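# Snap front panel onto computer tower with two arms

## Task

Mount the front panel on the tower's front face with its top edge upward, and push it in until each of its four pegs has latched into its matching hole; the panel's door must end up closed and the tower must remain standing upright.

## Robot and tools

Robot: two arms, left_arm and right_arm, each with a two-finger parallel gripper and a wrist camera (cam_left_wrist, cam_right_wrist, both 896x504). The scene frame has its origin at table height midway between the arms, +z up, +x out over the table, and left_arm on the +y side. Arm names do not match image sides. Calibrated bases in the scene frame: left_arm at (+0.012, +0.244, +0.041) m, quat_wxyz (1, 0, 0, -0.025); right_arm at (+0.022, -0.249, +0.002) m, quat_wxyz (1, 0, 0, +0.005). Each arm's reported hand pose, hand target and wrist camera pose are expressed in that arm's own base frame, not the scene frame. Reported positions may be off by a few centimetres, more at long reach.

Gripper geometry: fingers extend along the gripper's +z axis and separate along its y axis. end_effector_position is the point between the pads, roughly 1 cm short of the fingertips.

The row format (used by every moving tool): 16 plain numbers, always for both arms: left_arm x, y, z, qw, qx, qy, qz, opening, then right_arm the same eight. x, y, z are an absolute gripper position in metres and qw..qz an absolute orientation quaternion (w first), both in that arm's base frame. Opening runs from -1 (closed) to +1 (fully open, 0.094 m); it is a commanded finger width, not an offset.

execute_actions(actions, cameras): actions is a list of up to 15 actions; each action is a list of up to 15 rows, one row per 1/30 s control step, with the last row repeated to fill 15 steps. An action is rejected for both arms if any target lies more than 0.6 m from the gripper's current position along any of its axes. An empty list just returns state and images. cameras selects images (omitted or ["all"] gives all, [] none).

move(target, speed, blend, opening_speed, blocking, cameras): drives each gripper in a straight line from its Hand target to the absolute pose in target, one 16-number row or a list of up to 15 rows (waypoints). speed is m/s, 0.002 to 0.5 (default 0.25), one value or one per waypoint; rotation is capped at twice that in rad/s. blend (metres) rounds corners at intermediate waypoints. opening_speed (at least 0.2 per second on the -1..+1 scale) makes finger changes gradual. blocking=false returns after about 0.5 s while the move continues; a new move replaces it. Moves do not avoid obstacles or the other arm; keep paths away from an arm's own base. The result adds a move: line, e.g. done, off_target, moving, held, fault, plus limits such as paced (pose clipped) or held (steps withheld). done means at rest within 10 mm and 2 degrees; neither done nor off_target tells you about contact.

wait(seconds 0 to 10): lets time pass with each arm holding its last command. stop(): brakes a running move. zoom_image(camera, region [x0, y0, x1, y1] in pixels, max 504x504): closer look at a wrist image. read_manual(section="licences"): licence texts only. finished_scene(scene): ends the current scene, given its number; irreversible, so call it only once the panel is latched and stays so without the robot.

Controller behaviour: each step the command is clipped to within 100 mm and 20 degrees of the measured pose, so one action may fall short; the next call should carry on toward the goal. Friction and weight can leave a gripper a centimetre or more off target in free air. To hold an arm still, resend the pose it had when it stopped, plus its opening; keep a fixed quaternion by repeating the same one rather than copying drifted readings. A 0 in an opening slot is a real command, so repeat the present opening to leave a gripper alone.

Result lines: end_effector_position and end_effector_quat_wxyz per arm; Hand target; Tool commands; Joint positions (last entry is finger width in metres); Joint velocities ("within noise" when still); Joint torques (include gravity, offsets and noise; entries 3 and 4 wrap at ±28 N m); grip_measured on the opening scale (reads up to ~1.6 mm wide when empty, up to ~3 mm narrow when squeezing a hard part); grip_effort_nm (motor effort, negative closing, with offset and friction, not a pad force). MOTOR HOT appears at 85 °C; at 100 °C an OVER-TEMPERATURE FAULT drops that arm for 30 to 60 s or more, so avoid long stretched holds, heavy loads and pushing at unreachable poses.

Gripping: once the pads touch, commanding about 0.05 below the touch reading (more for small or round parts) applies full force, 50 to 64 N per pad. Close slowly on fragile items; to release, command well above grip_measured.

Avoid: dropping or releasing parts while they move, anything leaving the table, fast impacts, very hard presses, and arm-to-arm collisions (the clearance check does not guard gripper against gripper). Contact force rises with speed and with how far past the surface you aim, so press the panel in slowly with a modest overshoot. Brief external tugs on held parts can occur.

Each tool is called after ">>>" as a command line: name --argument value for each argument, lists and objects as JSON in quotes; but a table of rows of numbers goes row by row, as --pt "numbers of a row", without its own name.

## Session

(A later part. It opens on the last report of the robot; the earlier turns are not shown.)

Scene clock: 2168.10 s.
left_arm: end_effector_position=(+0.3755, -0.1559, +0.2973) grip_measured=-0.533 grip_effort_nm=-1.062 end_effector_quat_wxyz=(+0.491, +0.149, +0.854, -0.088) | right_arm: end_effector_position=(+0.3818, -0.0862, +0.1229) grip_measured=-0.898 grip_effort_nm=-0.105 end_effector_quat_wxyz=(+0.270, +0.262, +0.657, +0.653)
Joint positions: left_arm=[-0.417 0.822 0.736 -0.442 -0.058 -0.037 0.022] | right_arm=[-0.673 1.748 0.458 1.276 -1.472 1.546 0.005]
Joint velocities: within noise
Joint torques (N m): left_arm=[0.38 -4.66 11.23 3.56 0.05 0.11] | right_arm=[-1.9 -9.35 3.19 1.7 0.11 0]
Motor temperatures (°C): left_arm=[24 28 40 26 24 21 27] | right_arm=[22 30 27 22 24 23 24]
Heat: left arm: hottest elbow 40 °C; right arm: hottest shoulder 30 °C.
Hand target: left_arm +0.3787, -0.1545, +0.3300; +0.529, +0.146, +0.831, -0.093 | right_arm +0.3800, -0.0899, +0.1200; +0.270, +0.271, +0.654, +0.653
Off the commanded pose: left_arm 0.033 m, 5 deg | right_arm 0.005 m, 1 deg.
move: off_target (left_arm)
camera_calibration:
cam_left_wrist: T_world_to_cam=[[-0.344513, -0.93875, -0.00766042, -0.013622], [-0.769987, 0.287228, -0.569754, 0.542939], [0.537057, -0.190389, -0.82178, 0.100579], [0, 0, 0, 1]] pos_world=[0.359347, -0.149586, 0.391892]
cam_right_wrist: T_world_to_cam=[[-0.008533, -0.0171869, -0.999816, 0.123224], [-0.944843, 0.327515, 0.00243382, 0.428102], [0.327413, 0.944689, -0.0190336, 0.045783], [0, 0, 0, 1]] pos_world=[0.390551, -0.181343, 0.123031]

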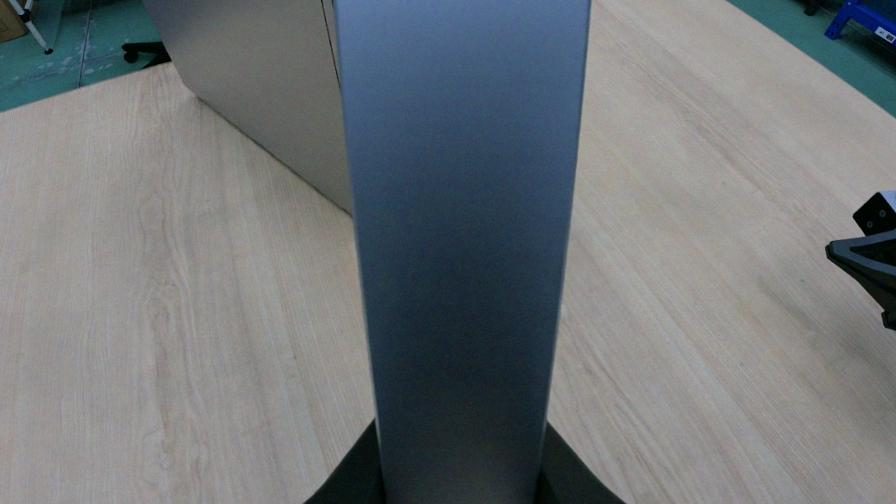

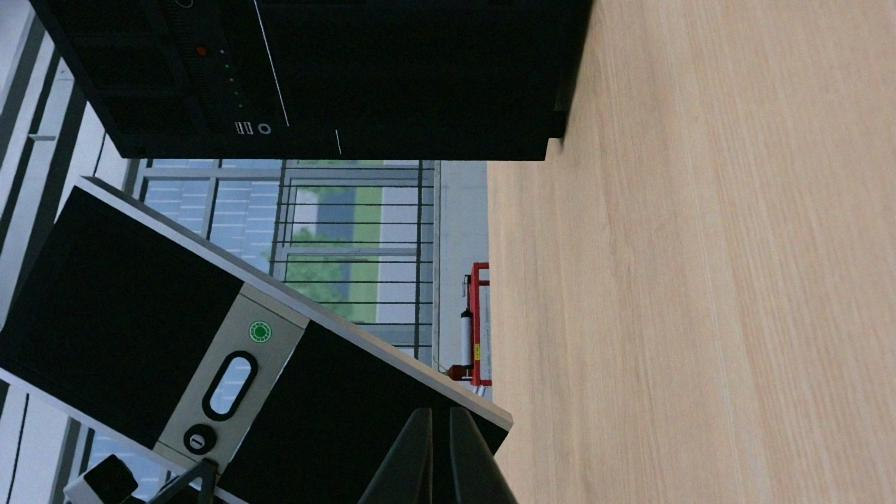

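>>> move --pt "0.430 -0.185 0.310 0.6646 0.2659 0.6418 -0.2753 -0.8 0.38 -0.09 0.12 0.2706 0.2706 0.6533 0.6533 -0.9" --speed 0.1

Scene clock: 2179.67 s.
left_arm: end_effector_position=(+0.4249, -0.1866, +0.2895) grip_measured=-0.533 grip_effort_nm=-1.057 end_effector_quat_wxyz=(+0.644, +0.268, +0.661, -0.276) | right_arm: end_effector_position=(+0.3818, -0.0862, +0.1229) grip_measured=-0.898 grip_effort_nm=-0.095 end_effector_quat_wxyz=(+0.270, +0.262, +0.657, +0.653)
Joint positions: left_arm=[-0.208 1.111 0.543 0.547 0.582 -0.008 0.022] | right_arm=[-0.673 1.748 0.458 1.276 -1.472 1.546 0.005]
Joint velocities: within noise
Joint torques (N m): left_arm=[0.56 -5.01 9.83 3.44 0.1 -0.11] | right_arm=[-1.96 -9.47 3.11 1.55 0.12 -0.01]
Motor temperatures (°C): left_arm=[24 28 40 26 24 21 27] | right_arm=[22 30 27 22 24 23 24]
Heat: left arm: hottest elbow 40 °C; right arm: hottest shoulder 30 °C.
Hand target: left_arm +0.4294, -0.1848, +0.3098; +0.664, +0.266, +0.642, -0.275 | right_arm +0.3800, -0.0899, +0.1201; +0.270, +0.271, +0.654, +0.653
Off the commanded pose: left_arm 0.021 m, 3 deg | right_arm 0.005 m, 1 deg.
move: off_target (left_arm)
camera_calibration:
cam_left_wrist: T_world_to_cam=[[-0.708477, -0.70568, 0.00876006, 0.167914], [-0.315953, 0.306057, -0.898055, 0.490975], [0.631058, -0.639019, -0.439795, -0.172438], [0, 0, 0, 1]] pos_world=[0.382906, -0.141964, 0.363614]
cam_right_wrist: T_world_to_cam=[[-0.008533, -0.0171869, -0.999816, 0.123224], [-0.944843, 0.327515, 0.00243382, 0.428102], [0.327413, 0.944689, -0.0190336, 0.045783], [0, 0, 0, 1]] pos_world=[0.390551, -0.181343, 0.123031]

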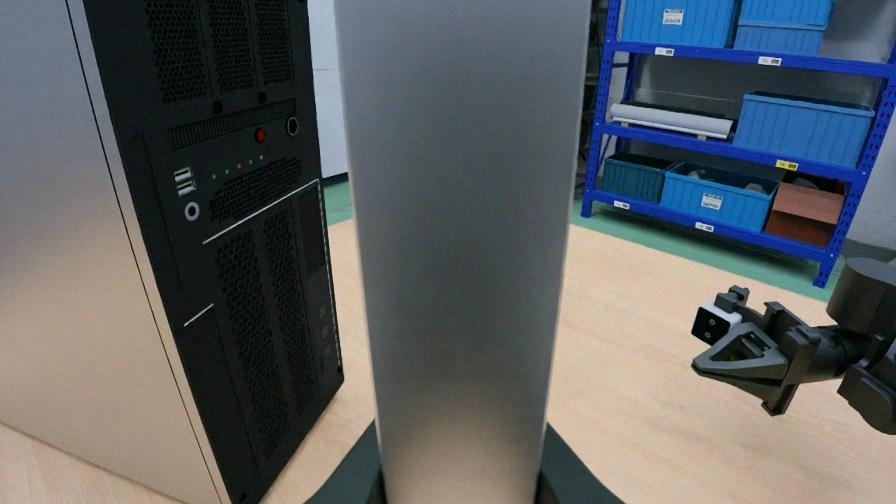

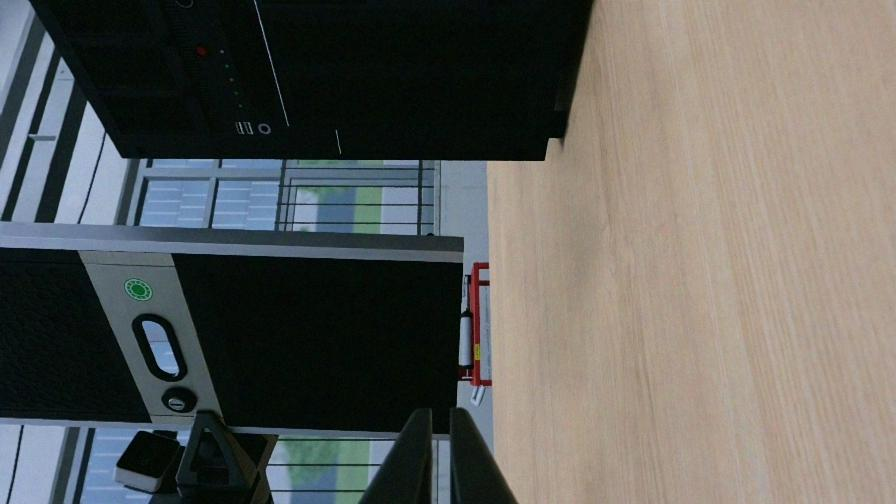

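>>> zoom_image --camera "cam_left_wrist" --region '[160, 300, 380, 504]'

>>> zoom_image --camera "cam_left_wrist" --region '[40, 0, 340, 260]'

Scaled by 2.291 from the camera's 896x504 image, which has a finer 1280x720 frame.

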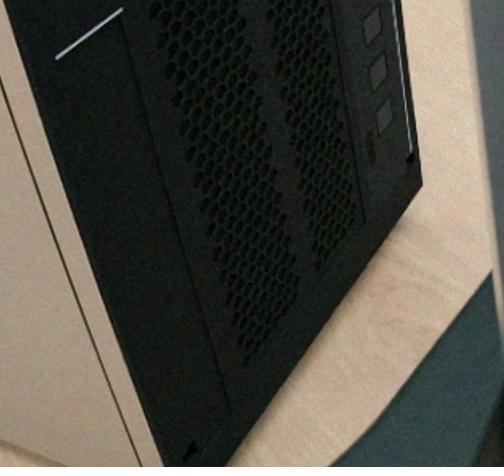

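Scaled by 1.680 from the camera's 896x504 image, which has a finer 1280x720 frame.

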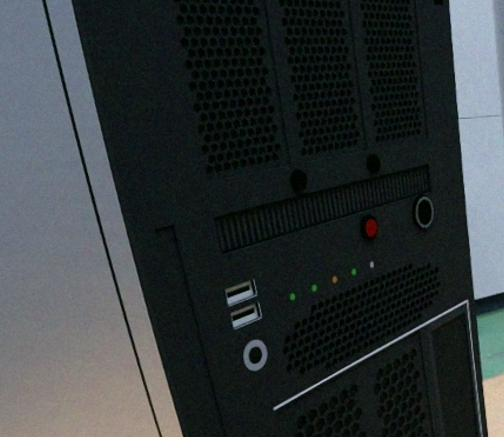

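>>> execute_actions --actions '[]'

Scene clock: 2259.13 s.
left_arm: end_effector_position=(+0.4249, -0.1866, +0.2896) grip_measured=-0.533 grip_effort_nm=-1.067 end_effector_quat_wxyz=(+0.644, +0.268, +0.661, -0.276) | right_arm: end_effector_position=(+0.3818, -0.0862, +0.1229) grip_measured=-0.898 grip_effort_nm=-0.100 end_effector_quat_wxyz=(+0.270, +0.262, +0.657, +0.653)
Joint positions: left_arm=[-0.208 1.111 0.543 0.547 0.582 -0.009 0.022] | right_arm=[-0.673 1.748 0.458 1.276 -1.472 1.546 0.005]
Joint velocities: within noise
Joint torques (N m): left_arm=[0.91 -5.01 9.87 3.52 0.11 -0.09] | right_arm=[-2.43 -9.7 3.15 1.59 0.13 0.02]
Motor temperatures (°C): left_arm=[24 27 36 26 24 21 27] | right_arm=[22 30 27 22 24 23 24]
Heat: left arm: hottest elbow 36 °C; right arm: hottest shoulder 30 °C.
Hand target: left_arm +0.4294, -0.1848, +0.3099; +0.664, +0.266, +0.642, -0.275 | right_arm +0.3800, -0.0899, +0.1201; +0.270, +0.271, +0.654, +0.653
Tool commands: left_gripper/opening=-0.8 right_gripper/opening=-0.9
Off the commanded pose: left_arm 0.021 m, 3 deg | right_arm 0.005 m, 1 deg.
camera_calibration:
cam_left_wrist: T_world_to_cam=[[-0.708465, -0.705684, 0.00931396, 0.167748], [-0.316108, 0.305499, -0.89819, 0.491051], [0.630993, -0.639281, -0.439508, -0.172507], [0, 0, 0, 1]] pos_world=[0.38292, -0.141919, 0.363677]
cam_right_wrist: T_world_to_cam=[[-0.008533, -0.0171869, -0.999816, 0.123224], [-0.944843, 0.327515, 0.00243382, 0.428102], [0.327413, 0.944689, -0.0190336, 0.045783], [0, 0, 0, 1]] pos_world=[0.390551, -0.181343, 0.123031]

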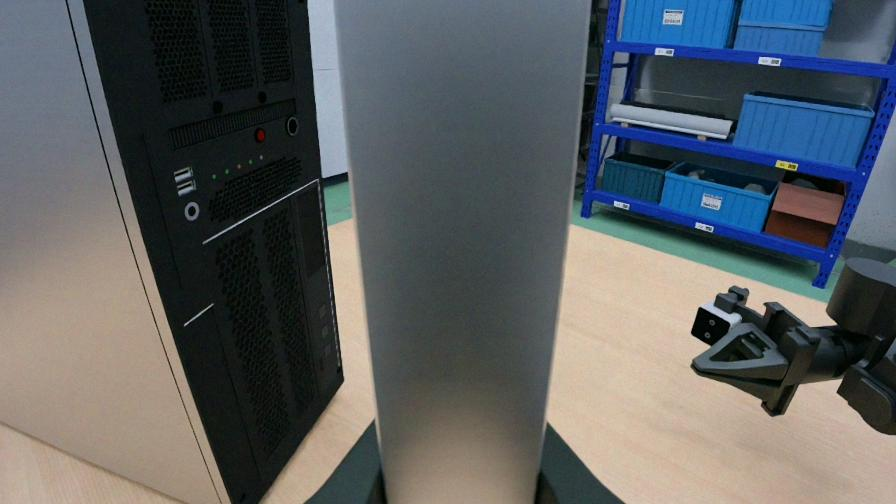

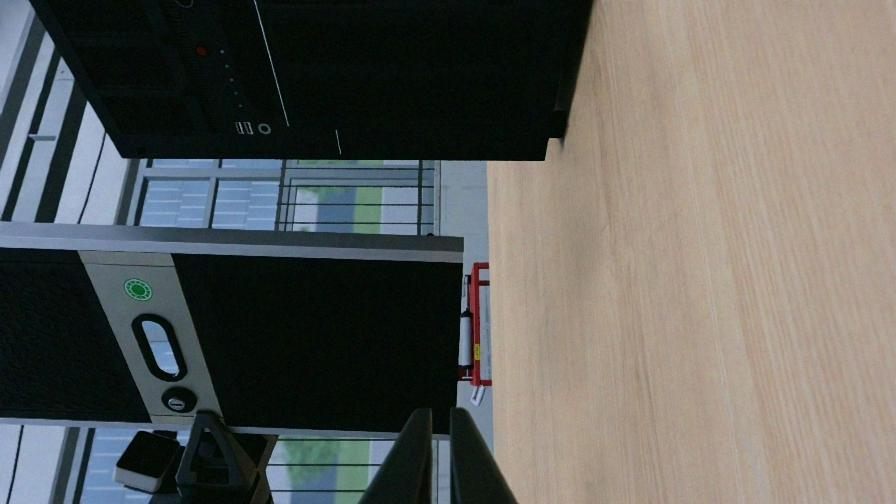

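>>> move --pt "0.50 -0.225 0.30 0.6490 0.3111 0.6105 -0.3307 -0.8 0.38 -0.09 0.12 0.2706 0.2706 0.6533 0.6533 -0.9" --pt "0.575 -0.262 0.285 0.6191 0.3611 0.5823 -0.3839 -0.8 0.38 -0.09 0.12 0.2706 0.2706 0.6533 0.6533 -0.9" --speed 0.08 --blend 0.03

Scene clock: 2321.80 s.
left_arm: end_effector_position=(+0.5577, -0.2550, +0.2470) grip_measured=-0.533 grip_effort_nm=-1.062 end_effector_quat_wxyz=(+0.589, +0.351, +0.615, -0.389) | right_arm: end_effector_position=(+0.3818, -0.0862, +0.1229) grip_measured=-0.898 grip_effort_nm=-0.100 end_effector_quat_wxyz=(+0.270, +0.262, +0.657, +0.653)
Joint positions: left_arm=[-0.208 1.676 0.956 0.714 0.894 -0.062 0.022] | right_arm=[-0.673 1.748 0.458 1.276 -1.472 1.546 0.005]
Joint velocities: within noise
Joint torques (N m): left_arm=[-0.38 -12.28 12.38 3.1 0.1 -0.07] | right_arm=[-2.08 -9.64 3.15 1.39 0.15 0]
Motor temperatures (°C): left_arm=[24 27 37 26 24 21 28] | right_arm=[22 30 27 22 24 23 24]
Heat: left arm: hottest elbow 37 °C; right arm: hottest shoulder 30 °C.
Hand target: left_arm +0.5716, -0.2606, +0.2848; +0.619, +0.361, +0.583, -0.384 | right_arm +0.3800, -0.0899, +0.1201; +0.270, +0.271, +0.654, +0.653
Off the commanded pose: left_arm 0.042 m, 5 deg | right_arm 0.005 m, 1 deg.
move: off_target (left_arm)
camera_calibration:
cam_left_wrist: T_world_to_cam=[[-0.889549, -0.453544, 0.0547721, 0.367968], [-0.237882, 0.357503, -0.903108, 0.486552], [0.390018, -0.816388, -0.425906, -0.232816], [0, 0, 0, 1]] pos_world=[0.53387, -0.197122, 0.320096]
cam_right_wrist: T_world_to_cam=[[-0.008533, -0.0171869, -0.999816, 0.123224], [-0.944843, 0.327515, 0.00243382, 0.428102], [0.327413, 0.944689, -0.0190336, 0.045783], [0, 0, 0, 1]] pos_world=[0.390551, -0.181343, 0.123031]

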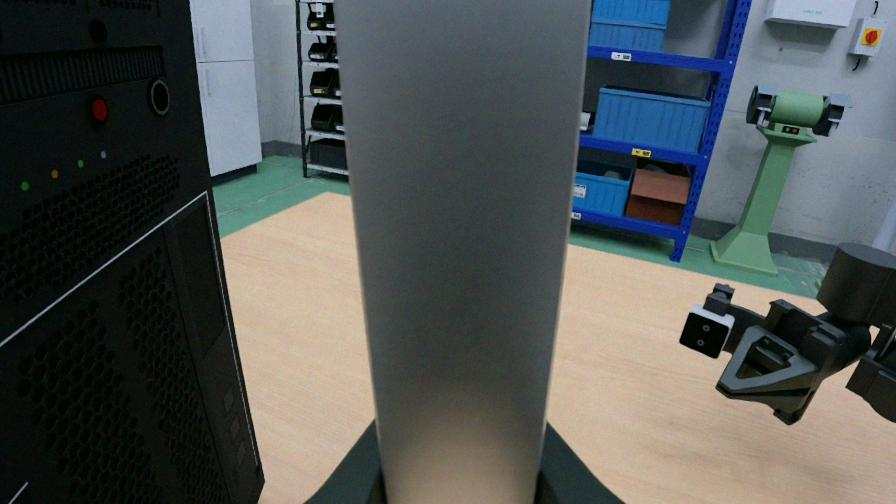

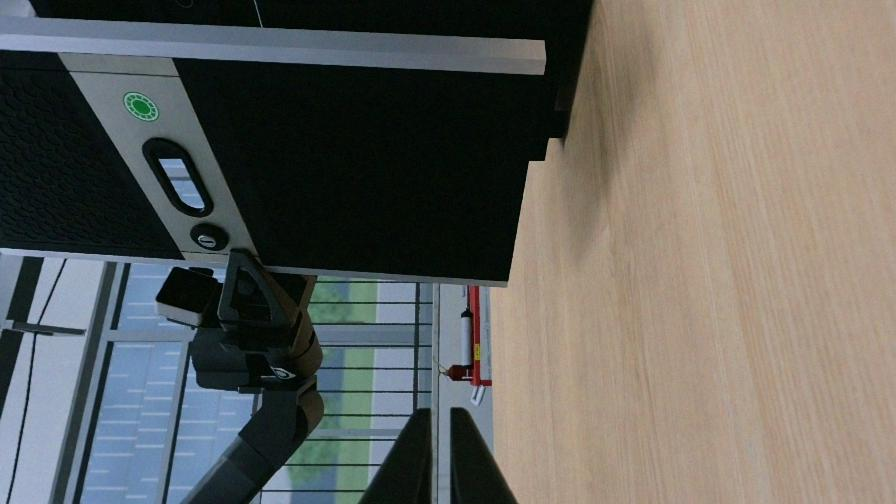

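>>> zoom_image --camera "cam_left_wrist" --region '[0, 0, 300, 252]'

>>> zoom_image --camera "cam_left_wrist" --region '[0, 252, 300, 504]'

Scaled by 1.680 from the camera's 896x504 image, which has a finer 1280x720 frame.

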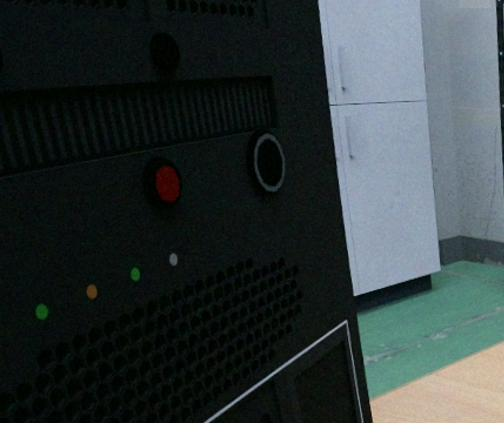

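Scaled by 1.680 from the camera's 896x504 image, which has a finer 1280x720 frame.

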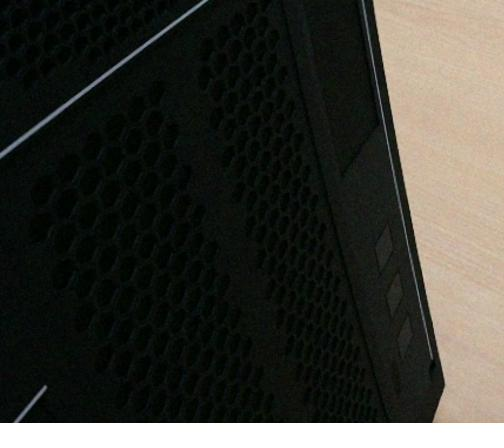

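>>> move --target '[0.620, -0.256, 0.275, 0.63717, 0.37098, 0.57456, -0.35537, -0.8, 0.38, -0.09, 0.12, 0.2706, 0.2706, 0.6533, 0.6533, -0.9]' --speed 0.06

Scene clock: 2478.00 s.
left_arm: end_effector_position=(+0.5997, -0.2552, +0.2376) grip_measured=-0.533 grip_effort_nm=-1.057 end_effector_quat_wxyz=(+0.602, +0.358, +0.609, -0.373) | right_arm: end_effector_position=(+0.3818, -0.0862, +0.1229) grip_measured=-0.898 grip_effort_nm=-0.100 end_effector_quat_wxyz=(+0.270, +0.262, +0.657, +0.653)
Joint positions: left_arm=[-0.195 1.778 1.066 0.715 0.89 -0.026 0.022] | right_arm=[-0.673 1.748 0.458 1.276 -1.472 1.546 0.005]
Joint velocities: within noise
Joint torques (N m): left_arm=[0.56 -13.92 12.38 3.03 -0.05 0.11] | right_arm=[-2.2 -9.52 3.32 1.59 0.12 0.01]
Motor temperatures (°C): left_arm=[24 28 42 26 24 21 28] | right_arm=[22 30 27 22 24 23 24]
Heat: left arm: hottest elbow 42 °C; right arm: hottest shoulder 30 °C.
Hand target: left_arm +0.6165, -0.2550, +0.2751; +0.637, +0.371, +0.575, -0.355 | right_arm +0.3800, -0.0899, +0.1201; +0.270, +0.271, +0.654, +0.653
Off the commanded pose: left_arm 0.043 m, 6 deg | right_arm 0.005 m, 1 deg.
move: off_target (left_arm)
camera_calibration:
cam_left_wrist: T_world_to_cam=[[-0.883161, -0.468901, 0.0126289, 0.408051], [-0.208061, 0.367463, -0.906466, 0.473565], [0.420402, -0.803183, -0.422089, -0.269128], [0, 0, 0, 1]] pos_world=[0.572047, -0.198842, 0.310522]
cam_right_wrist: T_world_to_cam=[[-0.008533, -0.0171869, -0.999816, 0.123224], [-0.944843, 0.327515, 0.00243382, 0.428102], [0.327413, 0.944689, -0.0190336, 0.045783], [0, 0, 0, 1]] pos_world=[0.390551, -0.181343, 0.123031]

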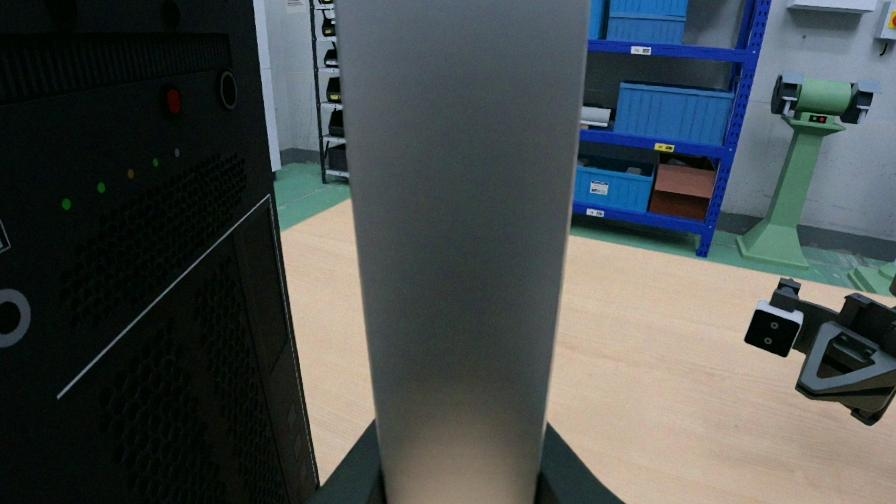

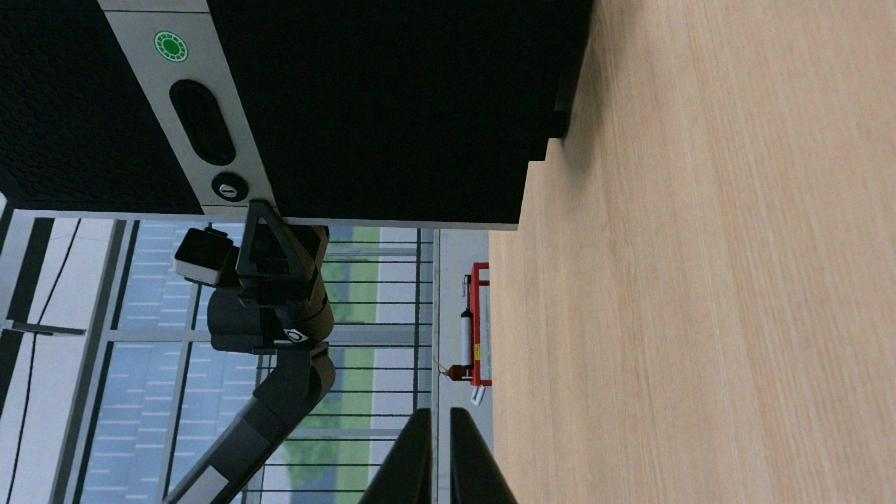

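>>> move --pt "0.620 -0.256 0.275 0.64177 0.37847 0.56965 -0.347 -0.8 0.38 -0.08 0.33 0.3919 0.0508 0.8251 0.4039 -0.9" --pt "0.620 -0.256 0.275 0.64177 0.37847 0.56965 -0.347 -0.8 0.507 0.083 0.525 0.45248 -0.17684 0.8692 0.09206 -0.9" --speed 0.15 --blend 0.05

Scene clock: 2494.20 s.
left_arm: end_effector_position=(+0.5999, -0.2552, +0.2380) grip_measured=-0.533 grip_effort_nm=-1.053 end_effector_quat_wxyz=(+0.607, +0.366, +0.604, -0.364) | right_arm: end_effector_position=(+0.5040, +0.0781, +0.5003) grip_measured=-0.898 grip_effort_nm=-0.095 end_effector_quat_wxyz=(+0.435, -0.166, +0.880, +0.096)
Joint positions: left_arm=[-0.195 1.778 1.067 0.715 0.89 0.001 0.022] | right_arm=[0.065 1.245 1.618 -1.047 -0.269 -0.178 0.005]
Joint velocities: within noise
Joint torques (N m): left_arm=[0.26 -13.98 12.45 3.17 -0.04 0.11] | right_arm=[-0.97 -8.94 14.94 0.94 0.02 -0.17]
Motor temperatures (°C): left_arm=[24 28 44 26 24 21 28] | right_arm=[22 29 28 22 24 23 24]
Heat: left arm: hottest elbow 44 °C; right arm: hottest shoulder 29 °C.
Hand target: left_arm +0.6166, -0.2550, +0.2750; +0.642, +0.378, +0.570, -0.347 | right_arm +0.5059, +0.0828, +0.5245; +0.453, -0.176, +0.869, +0.092
Off the commanded pose: left_arm 0.042 m, 6 deg | right_arm 0.025 m, 3 deg.
move: off_target (left_arm, right_arm)
camera_calibration:
cam_left_wrist: T_world_to_cam=[[-0.883115, -0.468928, -0.0146651, 0.414654], [-0.185991, 0.378626, -0.906669, 0.463602], [0.430715, -0.797966, -0.421587, -0.274059], [0, 0, 0, 1]] pos_world=[0.570455, -0.199778, 0.310875]
cam_right_wrist: T_world_to_cam=[[0.359551, -0.932918, -0.0196576, -0.0999157], [-0.828336, -0.309403, -0.467042, 0.714744], [0.42963, 0.184208, -0.884017, 0.298396], [0, 0, 0, 1]] pos_world=[0.499773, 0.0729638, 0.595638]

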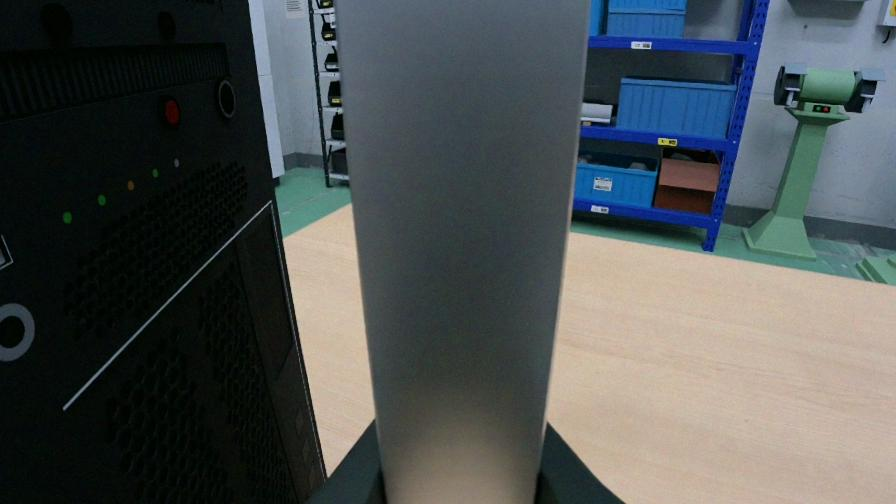

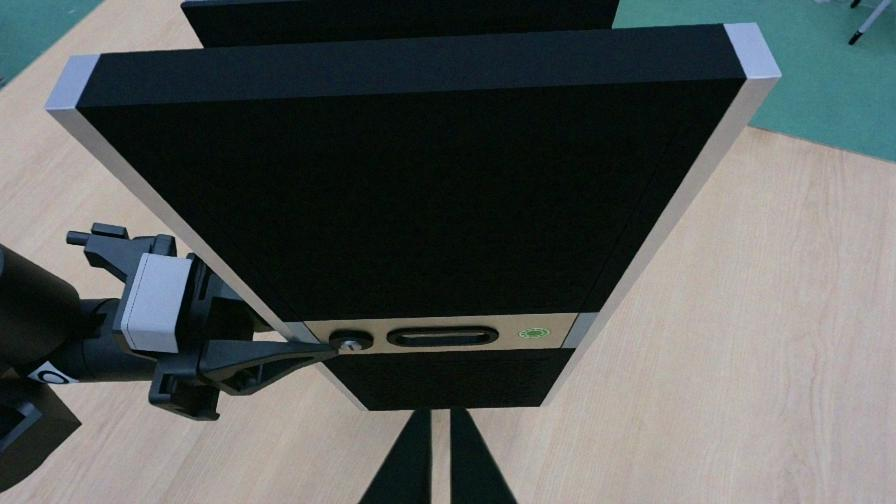

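>>> move --target '[0.620, -0.256, 0.275, 0.64177, 0.37847, 0.56965, -0.347, -0.8, 0.507, 0.085, 0.60, 0.45248, -0.17684, 0.8692, 0.09206, -0.9]' --speed 0.15

Scene clock: 2509.77 s.
left_arm: end_effector_position=(+0.5999, -0.2552, +0.2380) grip_measured=-0.533 grip_effort_nm=-1.067 end_effector_quat_wxyz=(+0.607, +0.366, +0.604, -0.364) | right_arm: end_effector_position=(+0.5098, +0.0792, +0.5773) grip_measured=-0.898 grip_effort_nm=-0.090 end_effector_quat_wxyz=(+0.435, -0.166, +0.880, +0.095)
Joint positions: left_arm=[-0.195 1.778 1.067 0.715 0.89 0.002 0.022] | right_arm=[0.068 1.36 1.949 -1.264 -0.264 -0.178 0.005]
Joint velocities: within noise
Joint torques (N m): left_arm=[0.56 -13.98 12.53 3.03 -0.06 0.13] | right_arm=[-0.5 -10.46 13.64 0.85 -0.02 -0.14]
Motor temperatures (°C): left_arm=[24 28 46 26 24 21 28] | right_arm=[22 29 31 22 24 23 24]
Heat: left arm: hottest elbow 46 °C; right arm: hottest elbow 31 °C.
Hand target: left_arm +0.6166, -0.2550, +0.2750; +0.642, +0.379, +0.570, -0.347 | right_arm +0.5062, +0.0847, +0.5994; +0.453, -0.177, +0.869, +0.092
Off the commanded pose: left_arm 0.042 m, 6 deg | right_arm 0.024 m, 3 deg.
move: off_target (left_arm, right_arm)
camera_calibration:
cam_left_wrist: T_world_to_cam=[[-0.883104, -0.468924, -0.0154279, 0.41483], [-0.18538, 0.378949, -0.90666, 0.463316], [0.431001, -0.797815, -0.42158, -0.274193], [0, 0, 0, 1]] pos_world=[0.570405, -0.199804, 0.310875]
cam_right_wrist: T_world_to_cam=[[0.359421, -0.933029, -0.0165466, -0.101223], [-0.828189, -0.310764, -0.466399, 0.755488], [0.430022, 0.181337, -0.88442, 0.364023], [0, 0, 0, 1]] pos_world=[0.505531, 0.0743231, 0.672633]

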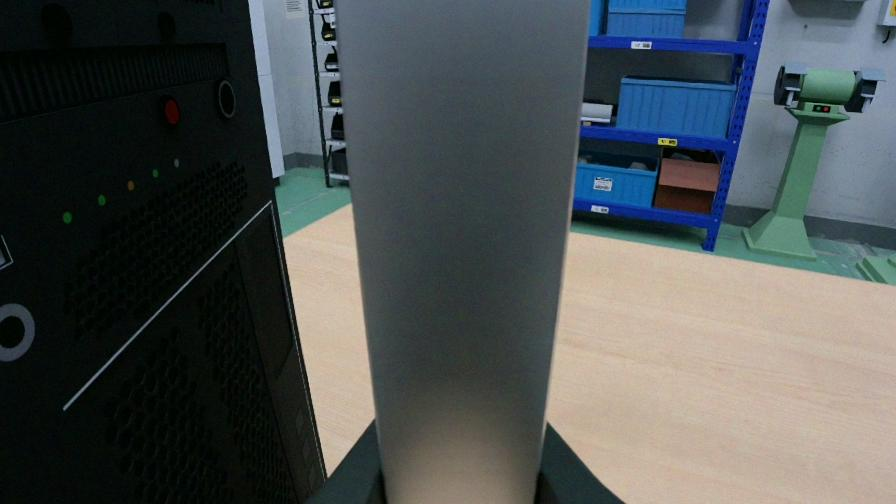

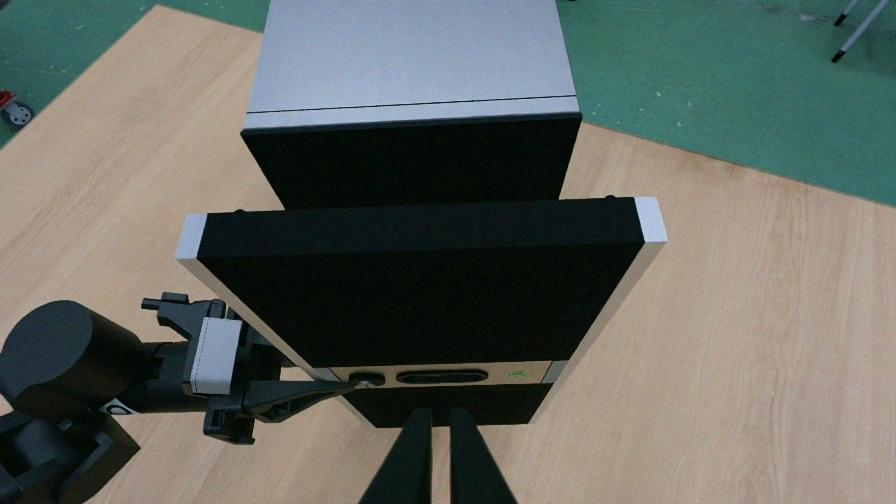

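>>> zoom_image --camera "cam_right_wrist" --region '[150, 80, 420, 280]'

>>> zoom_image --camera "cam_right_wrist" --region '[420, 70, 690, 270]'

Scaled by 1.867 from the camera's 896x504 image, which has a finer 1280x720 frame.

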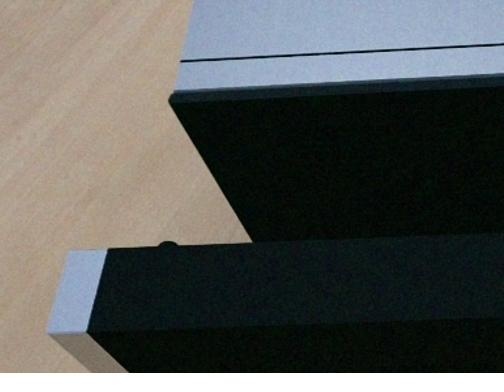

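Scaled by 1.867 from the camera's 896x504 image, which has a finer 1280x720 frame.

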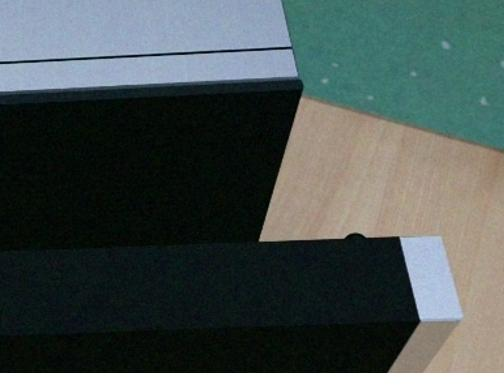

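>>> move --target '[0.6459, -0.2366, 0.258, 0.64522, 0.37273, 0.57341, -0.34055, -0.8, 0.507, 0.085, 0.60, 0.45248, -0.17684, 0.8692, 0.09206, -0.9]' --speed 0.05

Scene clock: 2588.30 s.
left_arm: end_effector_position=(+0.6261, -0.2355, +0.2206) grip_measured=-0.533 grip_effort_nm=-1.072 end_effector_quat_wxyz=(+0.611, +0.359, +0.609, -0.357) | right_arm: end_effector_position=(+0.5098, +0.0792, +0.5773) grip_measured=-0.898 grip_effort_nm=-0.100 end_effector_quat_wxyz=(+0.435, -0.166, +0.880, +0.095)
Joint positions: left_arm=[-0.156 1.848 1.115 0.733 0.905 0.003 0.022] | right_arm=[0.068 1.36 1.949 -1.264 -0.264 -0.178 0.005]
Joint velocities: within noise
Joint torques (N m): left_arm=[0.26 -14.51 12.26 3 0.06 0.09] | right_arm=[-0.67 -10.11 13.71 0.87 0.03 -0.15]
Motor temperatures (°C): left_arm=[24 29 48 26 24 21 28] | right_arm=[22 30 36 22 24 23 24]
Heat: left arm: hottest elbow 48 °C; right arm: hottest elbow 36 °C.
Hand target: left_arm +0.6425, -0.2356, +0.2582; +0.645, +0.373, +0.574, -0.340 | right_arm +0.5062, +0.0847, +0.5994; +0.453, -0.177, +0.869, +0.092
Off the commanded pose: left_arm 0.042 m, 6 deg | right_arm 0.024 m, 3 deg.
move: off_target (left_arm, right_arm)
camera_calibration:
cam_left_wrist: T_world_to_cam=[[-0.871417, -0.490331, -0.0144232, 0.434402], [-0.196016, 0.375011, -0.90606, 0.450593], [0.449679, -0.786729, -0.422903, -0.285846], [0, 0, 0, 1]] pos_world=[0.595408, -0.18086, 0.293645]
cam_right_wrist: T_world_to_cam=[[0.359421, -0.933029, -0.0165466, -0.101223], [-0.828189, -0.310764, -0.466399, 0.755488], [0.430022, 0.181337, -0.88442, 0.364023], [0, 0, 0, 1]] pos_world=[0.505531, 0.0743231, 0.672633]

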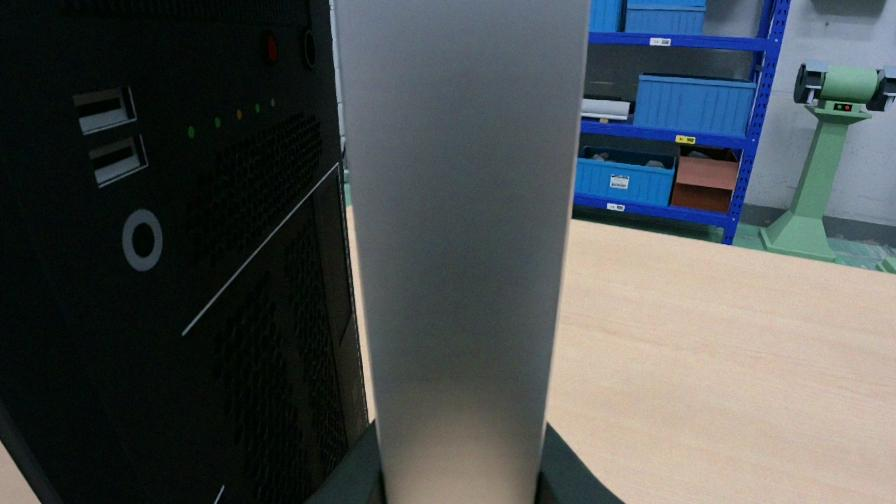

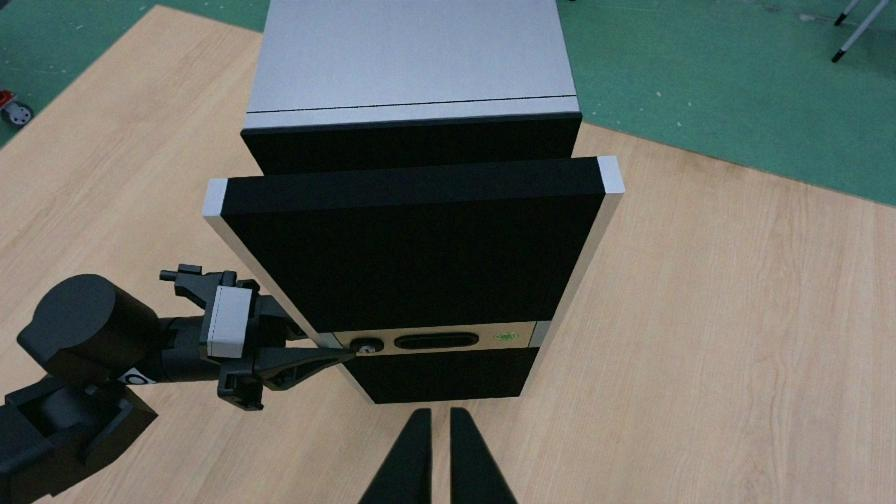

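>>> zoom_image --camera "cam_right_wrist" --region '[190, 90, 350, 230]'

>>> zoom_image --camera "cam_right_wrist" --region '[500, 80, 660, 220]'

Scaled by 3.150 from the camera's 896x504 image, which has a finer 1280x720 frame.

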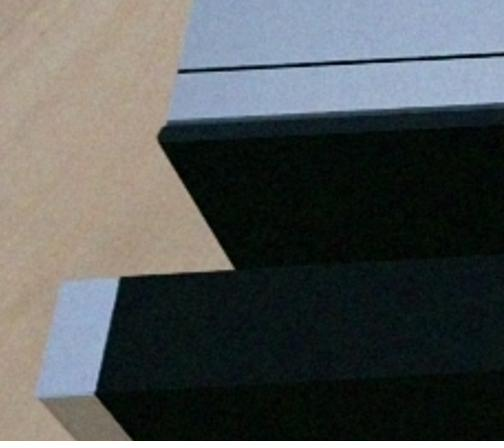

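Scaled by 3.150 from the camera's 896x504 image, which has a finer 1280x720 frame.

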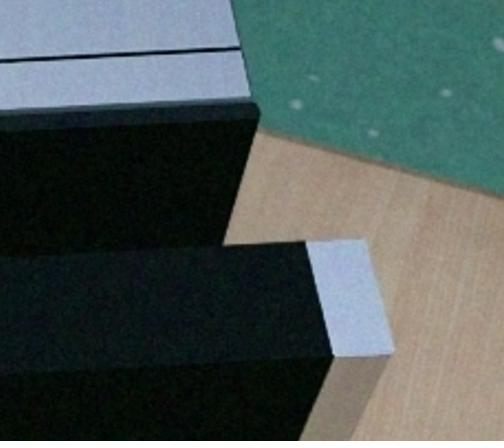

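>>> zoom_image --camera "cam_left_wrist" --region '[0, 364, 160, 504]'

>>> zoom_image --camera "cam_left_wrist" --region '[300, 0, 420, 105]'

>>> zoom_image --camera "cam_left_wrist" --region '[300, 350, 420, 455]'

>>> zoom_image --camera "cam_left_wrist" --region '[60, 60, 220, 200]'

Scaled by 3.150 from the camera's 896x504 image, which has a finer 1280x720 frame.

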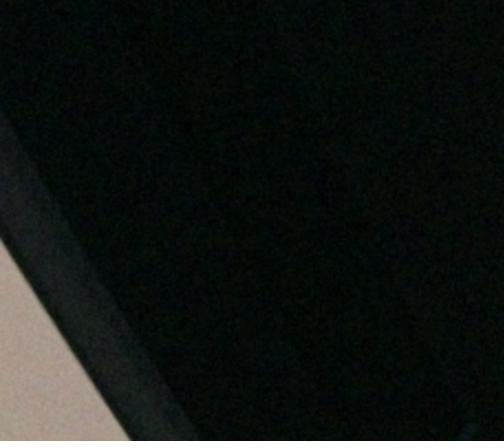

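Scaled by 4.200 from the camera's 896x504 image, which has a finer 1280x720 frame.

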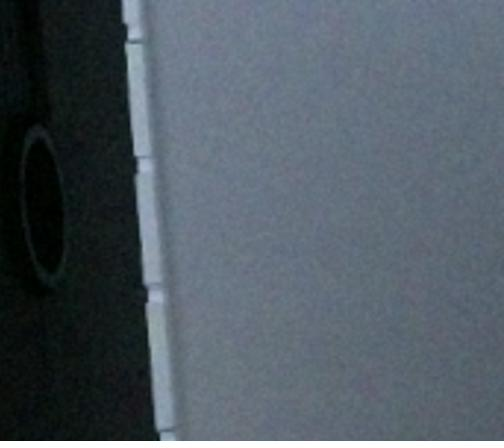

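Scaled by 4.200 from the camera's 896x504 image, which has a finer 1280x720 frame.

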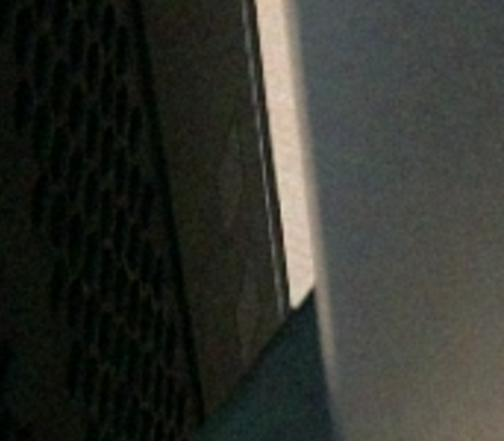

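Scaled by 3.150 from the camera's 896x504 image, which has a finer 1280x720 frame.

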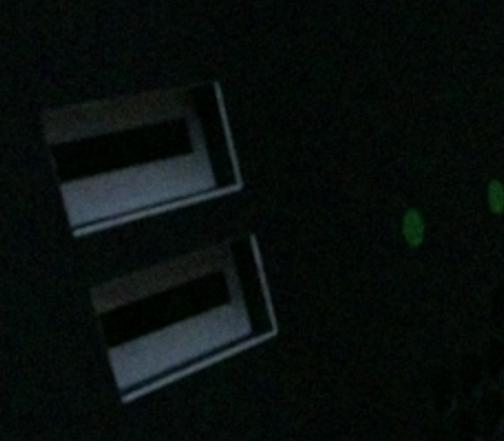

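>>> move --target '[0.6453, -0.2356, 0.255, 0.647, 0.37872, 0.56947, -0.33716, -0.8, 0.443, 0.058, 0.45, 0.83844, -0.10708, 0.50378, 0.17821, -0.9]' --speed 0.18

Scene clock: 2688.03 s.
left_arm: end_effector_position=(+0.6259, -0.2363, +0.2200) grip_measured=-0.533 grip_effort_nm=-1.067 end_effector_quat_wxyz=(+0.613, +0.365, +0.604, -0.355) | right_arm: end_effector_position=(+0.4413, +0.0635, +0.4497) grip_measured=-0.898 grip_effort_nm=-0.105 end_effector_quat_wxyz=(+0.836, -0.114, +0.506, +0.178)
Joint positions: left_arm=[-0.156 1.853 1.117 0.742 0.913 0.013 0.022] | right_arm=[0.001 1.046 0.618 0.95 -0.38 0.198 0.005]
Joint velocities: within noise
Joint torques (N m): left_arm=[0.44 -14.56 12.15 3.18 0.07 0.12] | right_arm=[-2.67 -5.6 9.35 1.48 0.28 0.1]
Motor temperatures (°C): left_arm=[24 30 48 27 24 21 28] | right_arm=[22 30 39 22 24 23 24]
Heat: left arm: hottest elbow 48 °C; right arm: hottest elbow 39 °C.
Hand target: left_arm +0.6423, -0.2347, +0.2549; +0.647, +0.379, +0.570, -0.337 | right_arm +0.4429, +0.0580, +0.4500; +0.838, -0.107, +0.504, +0.178
Off the commanded pose: left_arm 0.040 m, 6 deg | right_arm 0.006 m, 1 deg.
move: off_target (left_arm)
camera_calibration:
cam_left_wrist: T_world_to_cam=[[-0.87479, -0.483595, -0.0296227, 0.440856], [-0.179545, 0.380358, -0.907244, 0.441437], [0.450006, -0.78833, -0.41956, -0.287964], [0, 0, 0, 1]] pos_world=[0.5945, -0.181719, 0.292732]
cam_right_wrist: T_world_to_cam=[[0.40226, -0.915522, -0.00269911, -0.119569], [0.0380552, 0.0196661, -0.999082, 0.4707], [0.914734, 0.401788, 0.0427513, -0.361408], [0, 0, 0, 1]] pos_world=[0.360778, 0.0264843, 0.485396]

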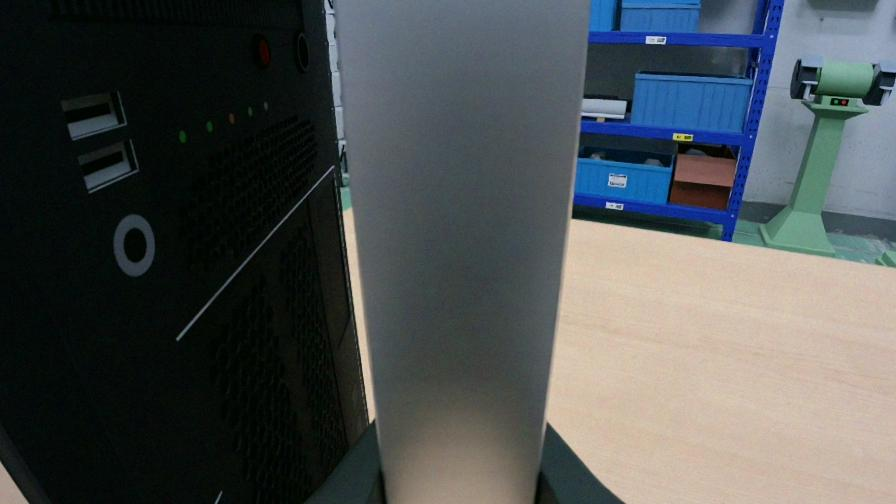

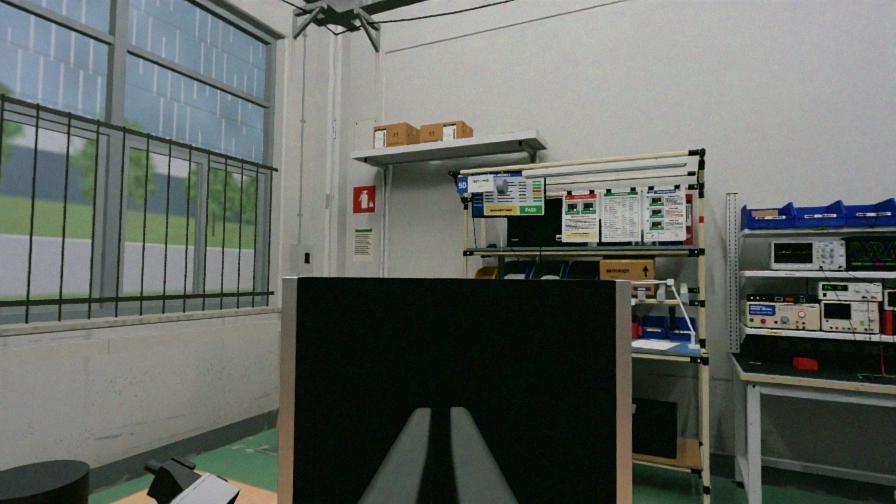

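>>> move --target '[0.6453, -0.2356, 0.233, 0.647, 0.37872, 0.56947, -0.33716, -0.8, 0.443, 0.058, 0.438, 0.83844, -0.10708, 0.50378, 0.17821, -0.9]' --speed 0.06

Scene clock: 2698.97 s.
left_arm: end_effector_position=(+0.6293, -0.2368, +0.2005) grip_measured=-0.533 grip_effort_nm=-1.062 end_effector_quat_wxyz=(+0.615, +0.366, +0.602, -0.354) | right_arm: end_effector_position=(+0.4415, +0.0635, +0.4385) grip_measured=-0.898 grip_effort_nm=-0.090 end_effector_quat_wxyz=(+0.837, -0.114, +0.505, +0.178)
Joint positions: left_arm=[-0.156 1.898 1.117 0.793 0.913 0.015 0.022] | right_arm=[0.001 1.066 0.596 0.992 -0.379 0.199 0.005]
Joint velocities: within noise
Joint torques (N m): left_arm=[0.62 -14.86 10.95 3.18 0.06 0.11] | right_arm=[-2.43 -5.54 9.11 1.63 0.27 0.05]
Motor temperatures (°C): left_arm=[24 30 47 27 24 21 28] | right_arm=[22 29 39 22 24 23 24]
Heat: left arm: hottest elbow 47 °C; right arm: hottest elbow 39 °C.
Hand target: left_arm +0.6430, -0.2350, +0.2330; +0.647, +0.379, +0.570, -0.337 | right_arm +0.4429, +0.0580, +0.4380; +0.838, -0.107, +0.504, +0.178
Off the commanded pose: left_arm 0.036 m, 6 deg | right_arm 0.006 m, 1 deg.
move: off_target (left_arm)
camera_calibration:
cam_left_wrist: T_world_to_cam=[[-0.874715, -0.483272, -0.0363487, 0.444365], [-0.172411, 0.380401, -0.908608, 0.420444], [0.452932, -0.788507, -0.416064, -0.300686], [0, 0, 0, 1]] pos_world=[0.597372, -0.182281, 0.273067]
cam_right_wrist: T_world_to_cam=[[0.402284, -0.91551, -0.00293646, -0.119619], [0.0392964, 0.0204715, -0.999018, 0.458831], [0.914671, 0.401773, 0.0442117, -0.361642], [0, 0, 0, 1]] pos_world=[0.360874, 0.026393, 0.474018]

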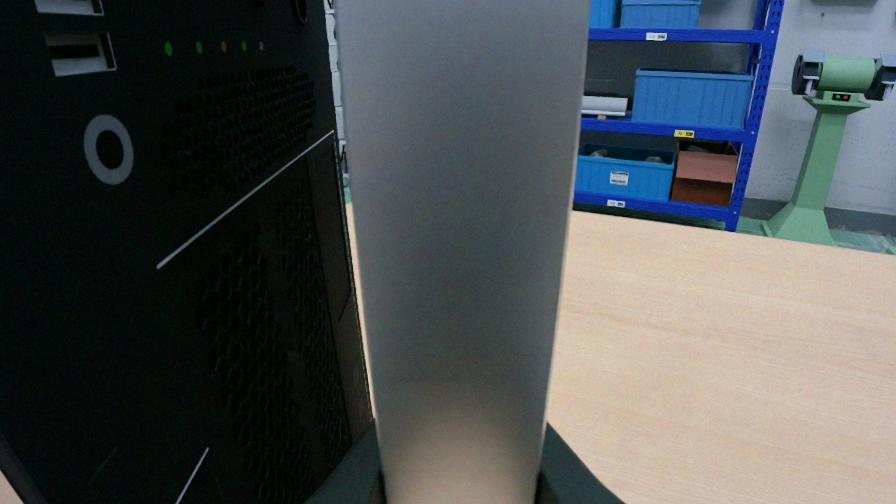

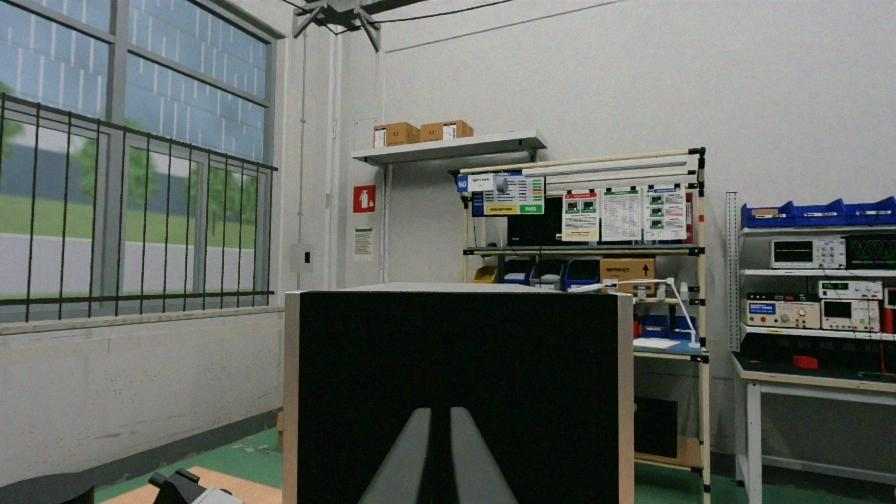

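>>> zoom_image --camera "cam_right_wrist" --region '[270, 250, 470, 350]'

>>> zoom_image --camera "cam_right_wrist" --region '[460, 250, 660, 350]'

Scaled by 2.520 from the camera's 896x504 image, which has a finer 1280x720 frame.

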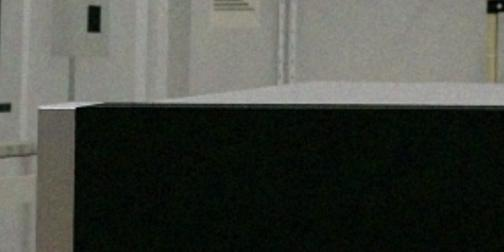

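Scaled by 2.520 from the camera's 896x504 image, which has a finer 1280x720 frame.

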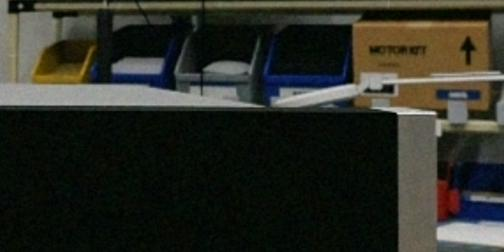

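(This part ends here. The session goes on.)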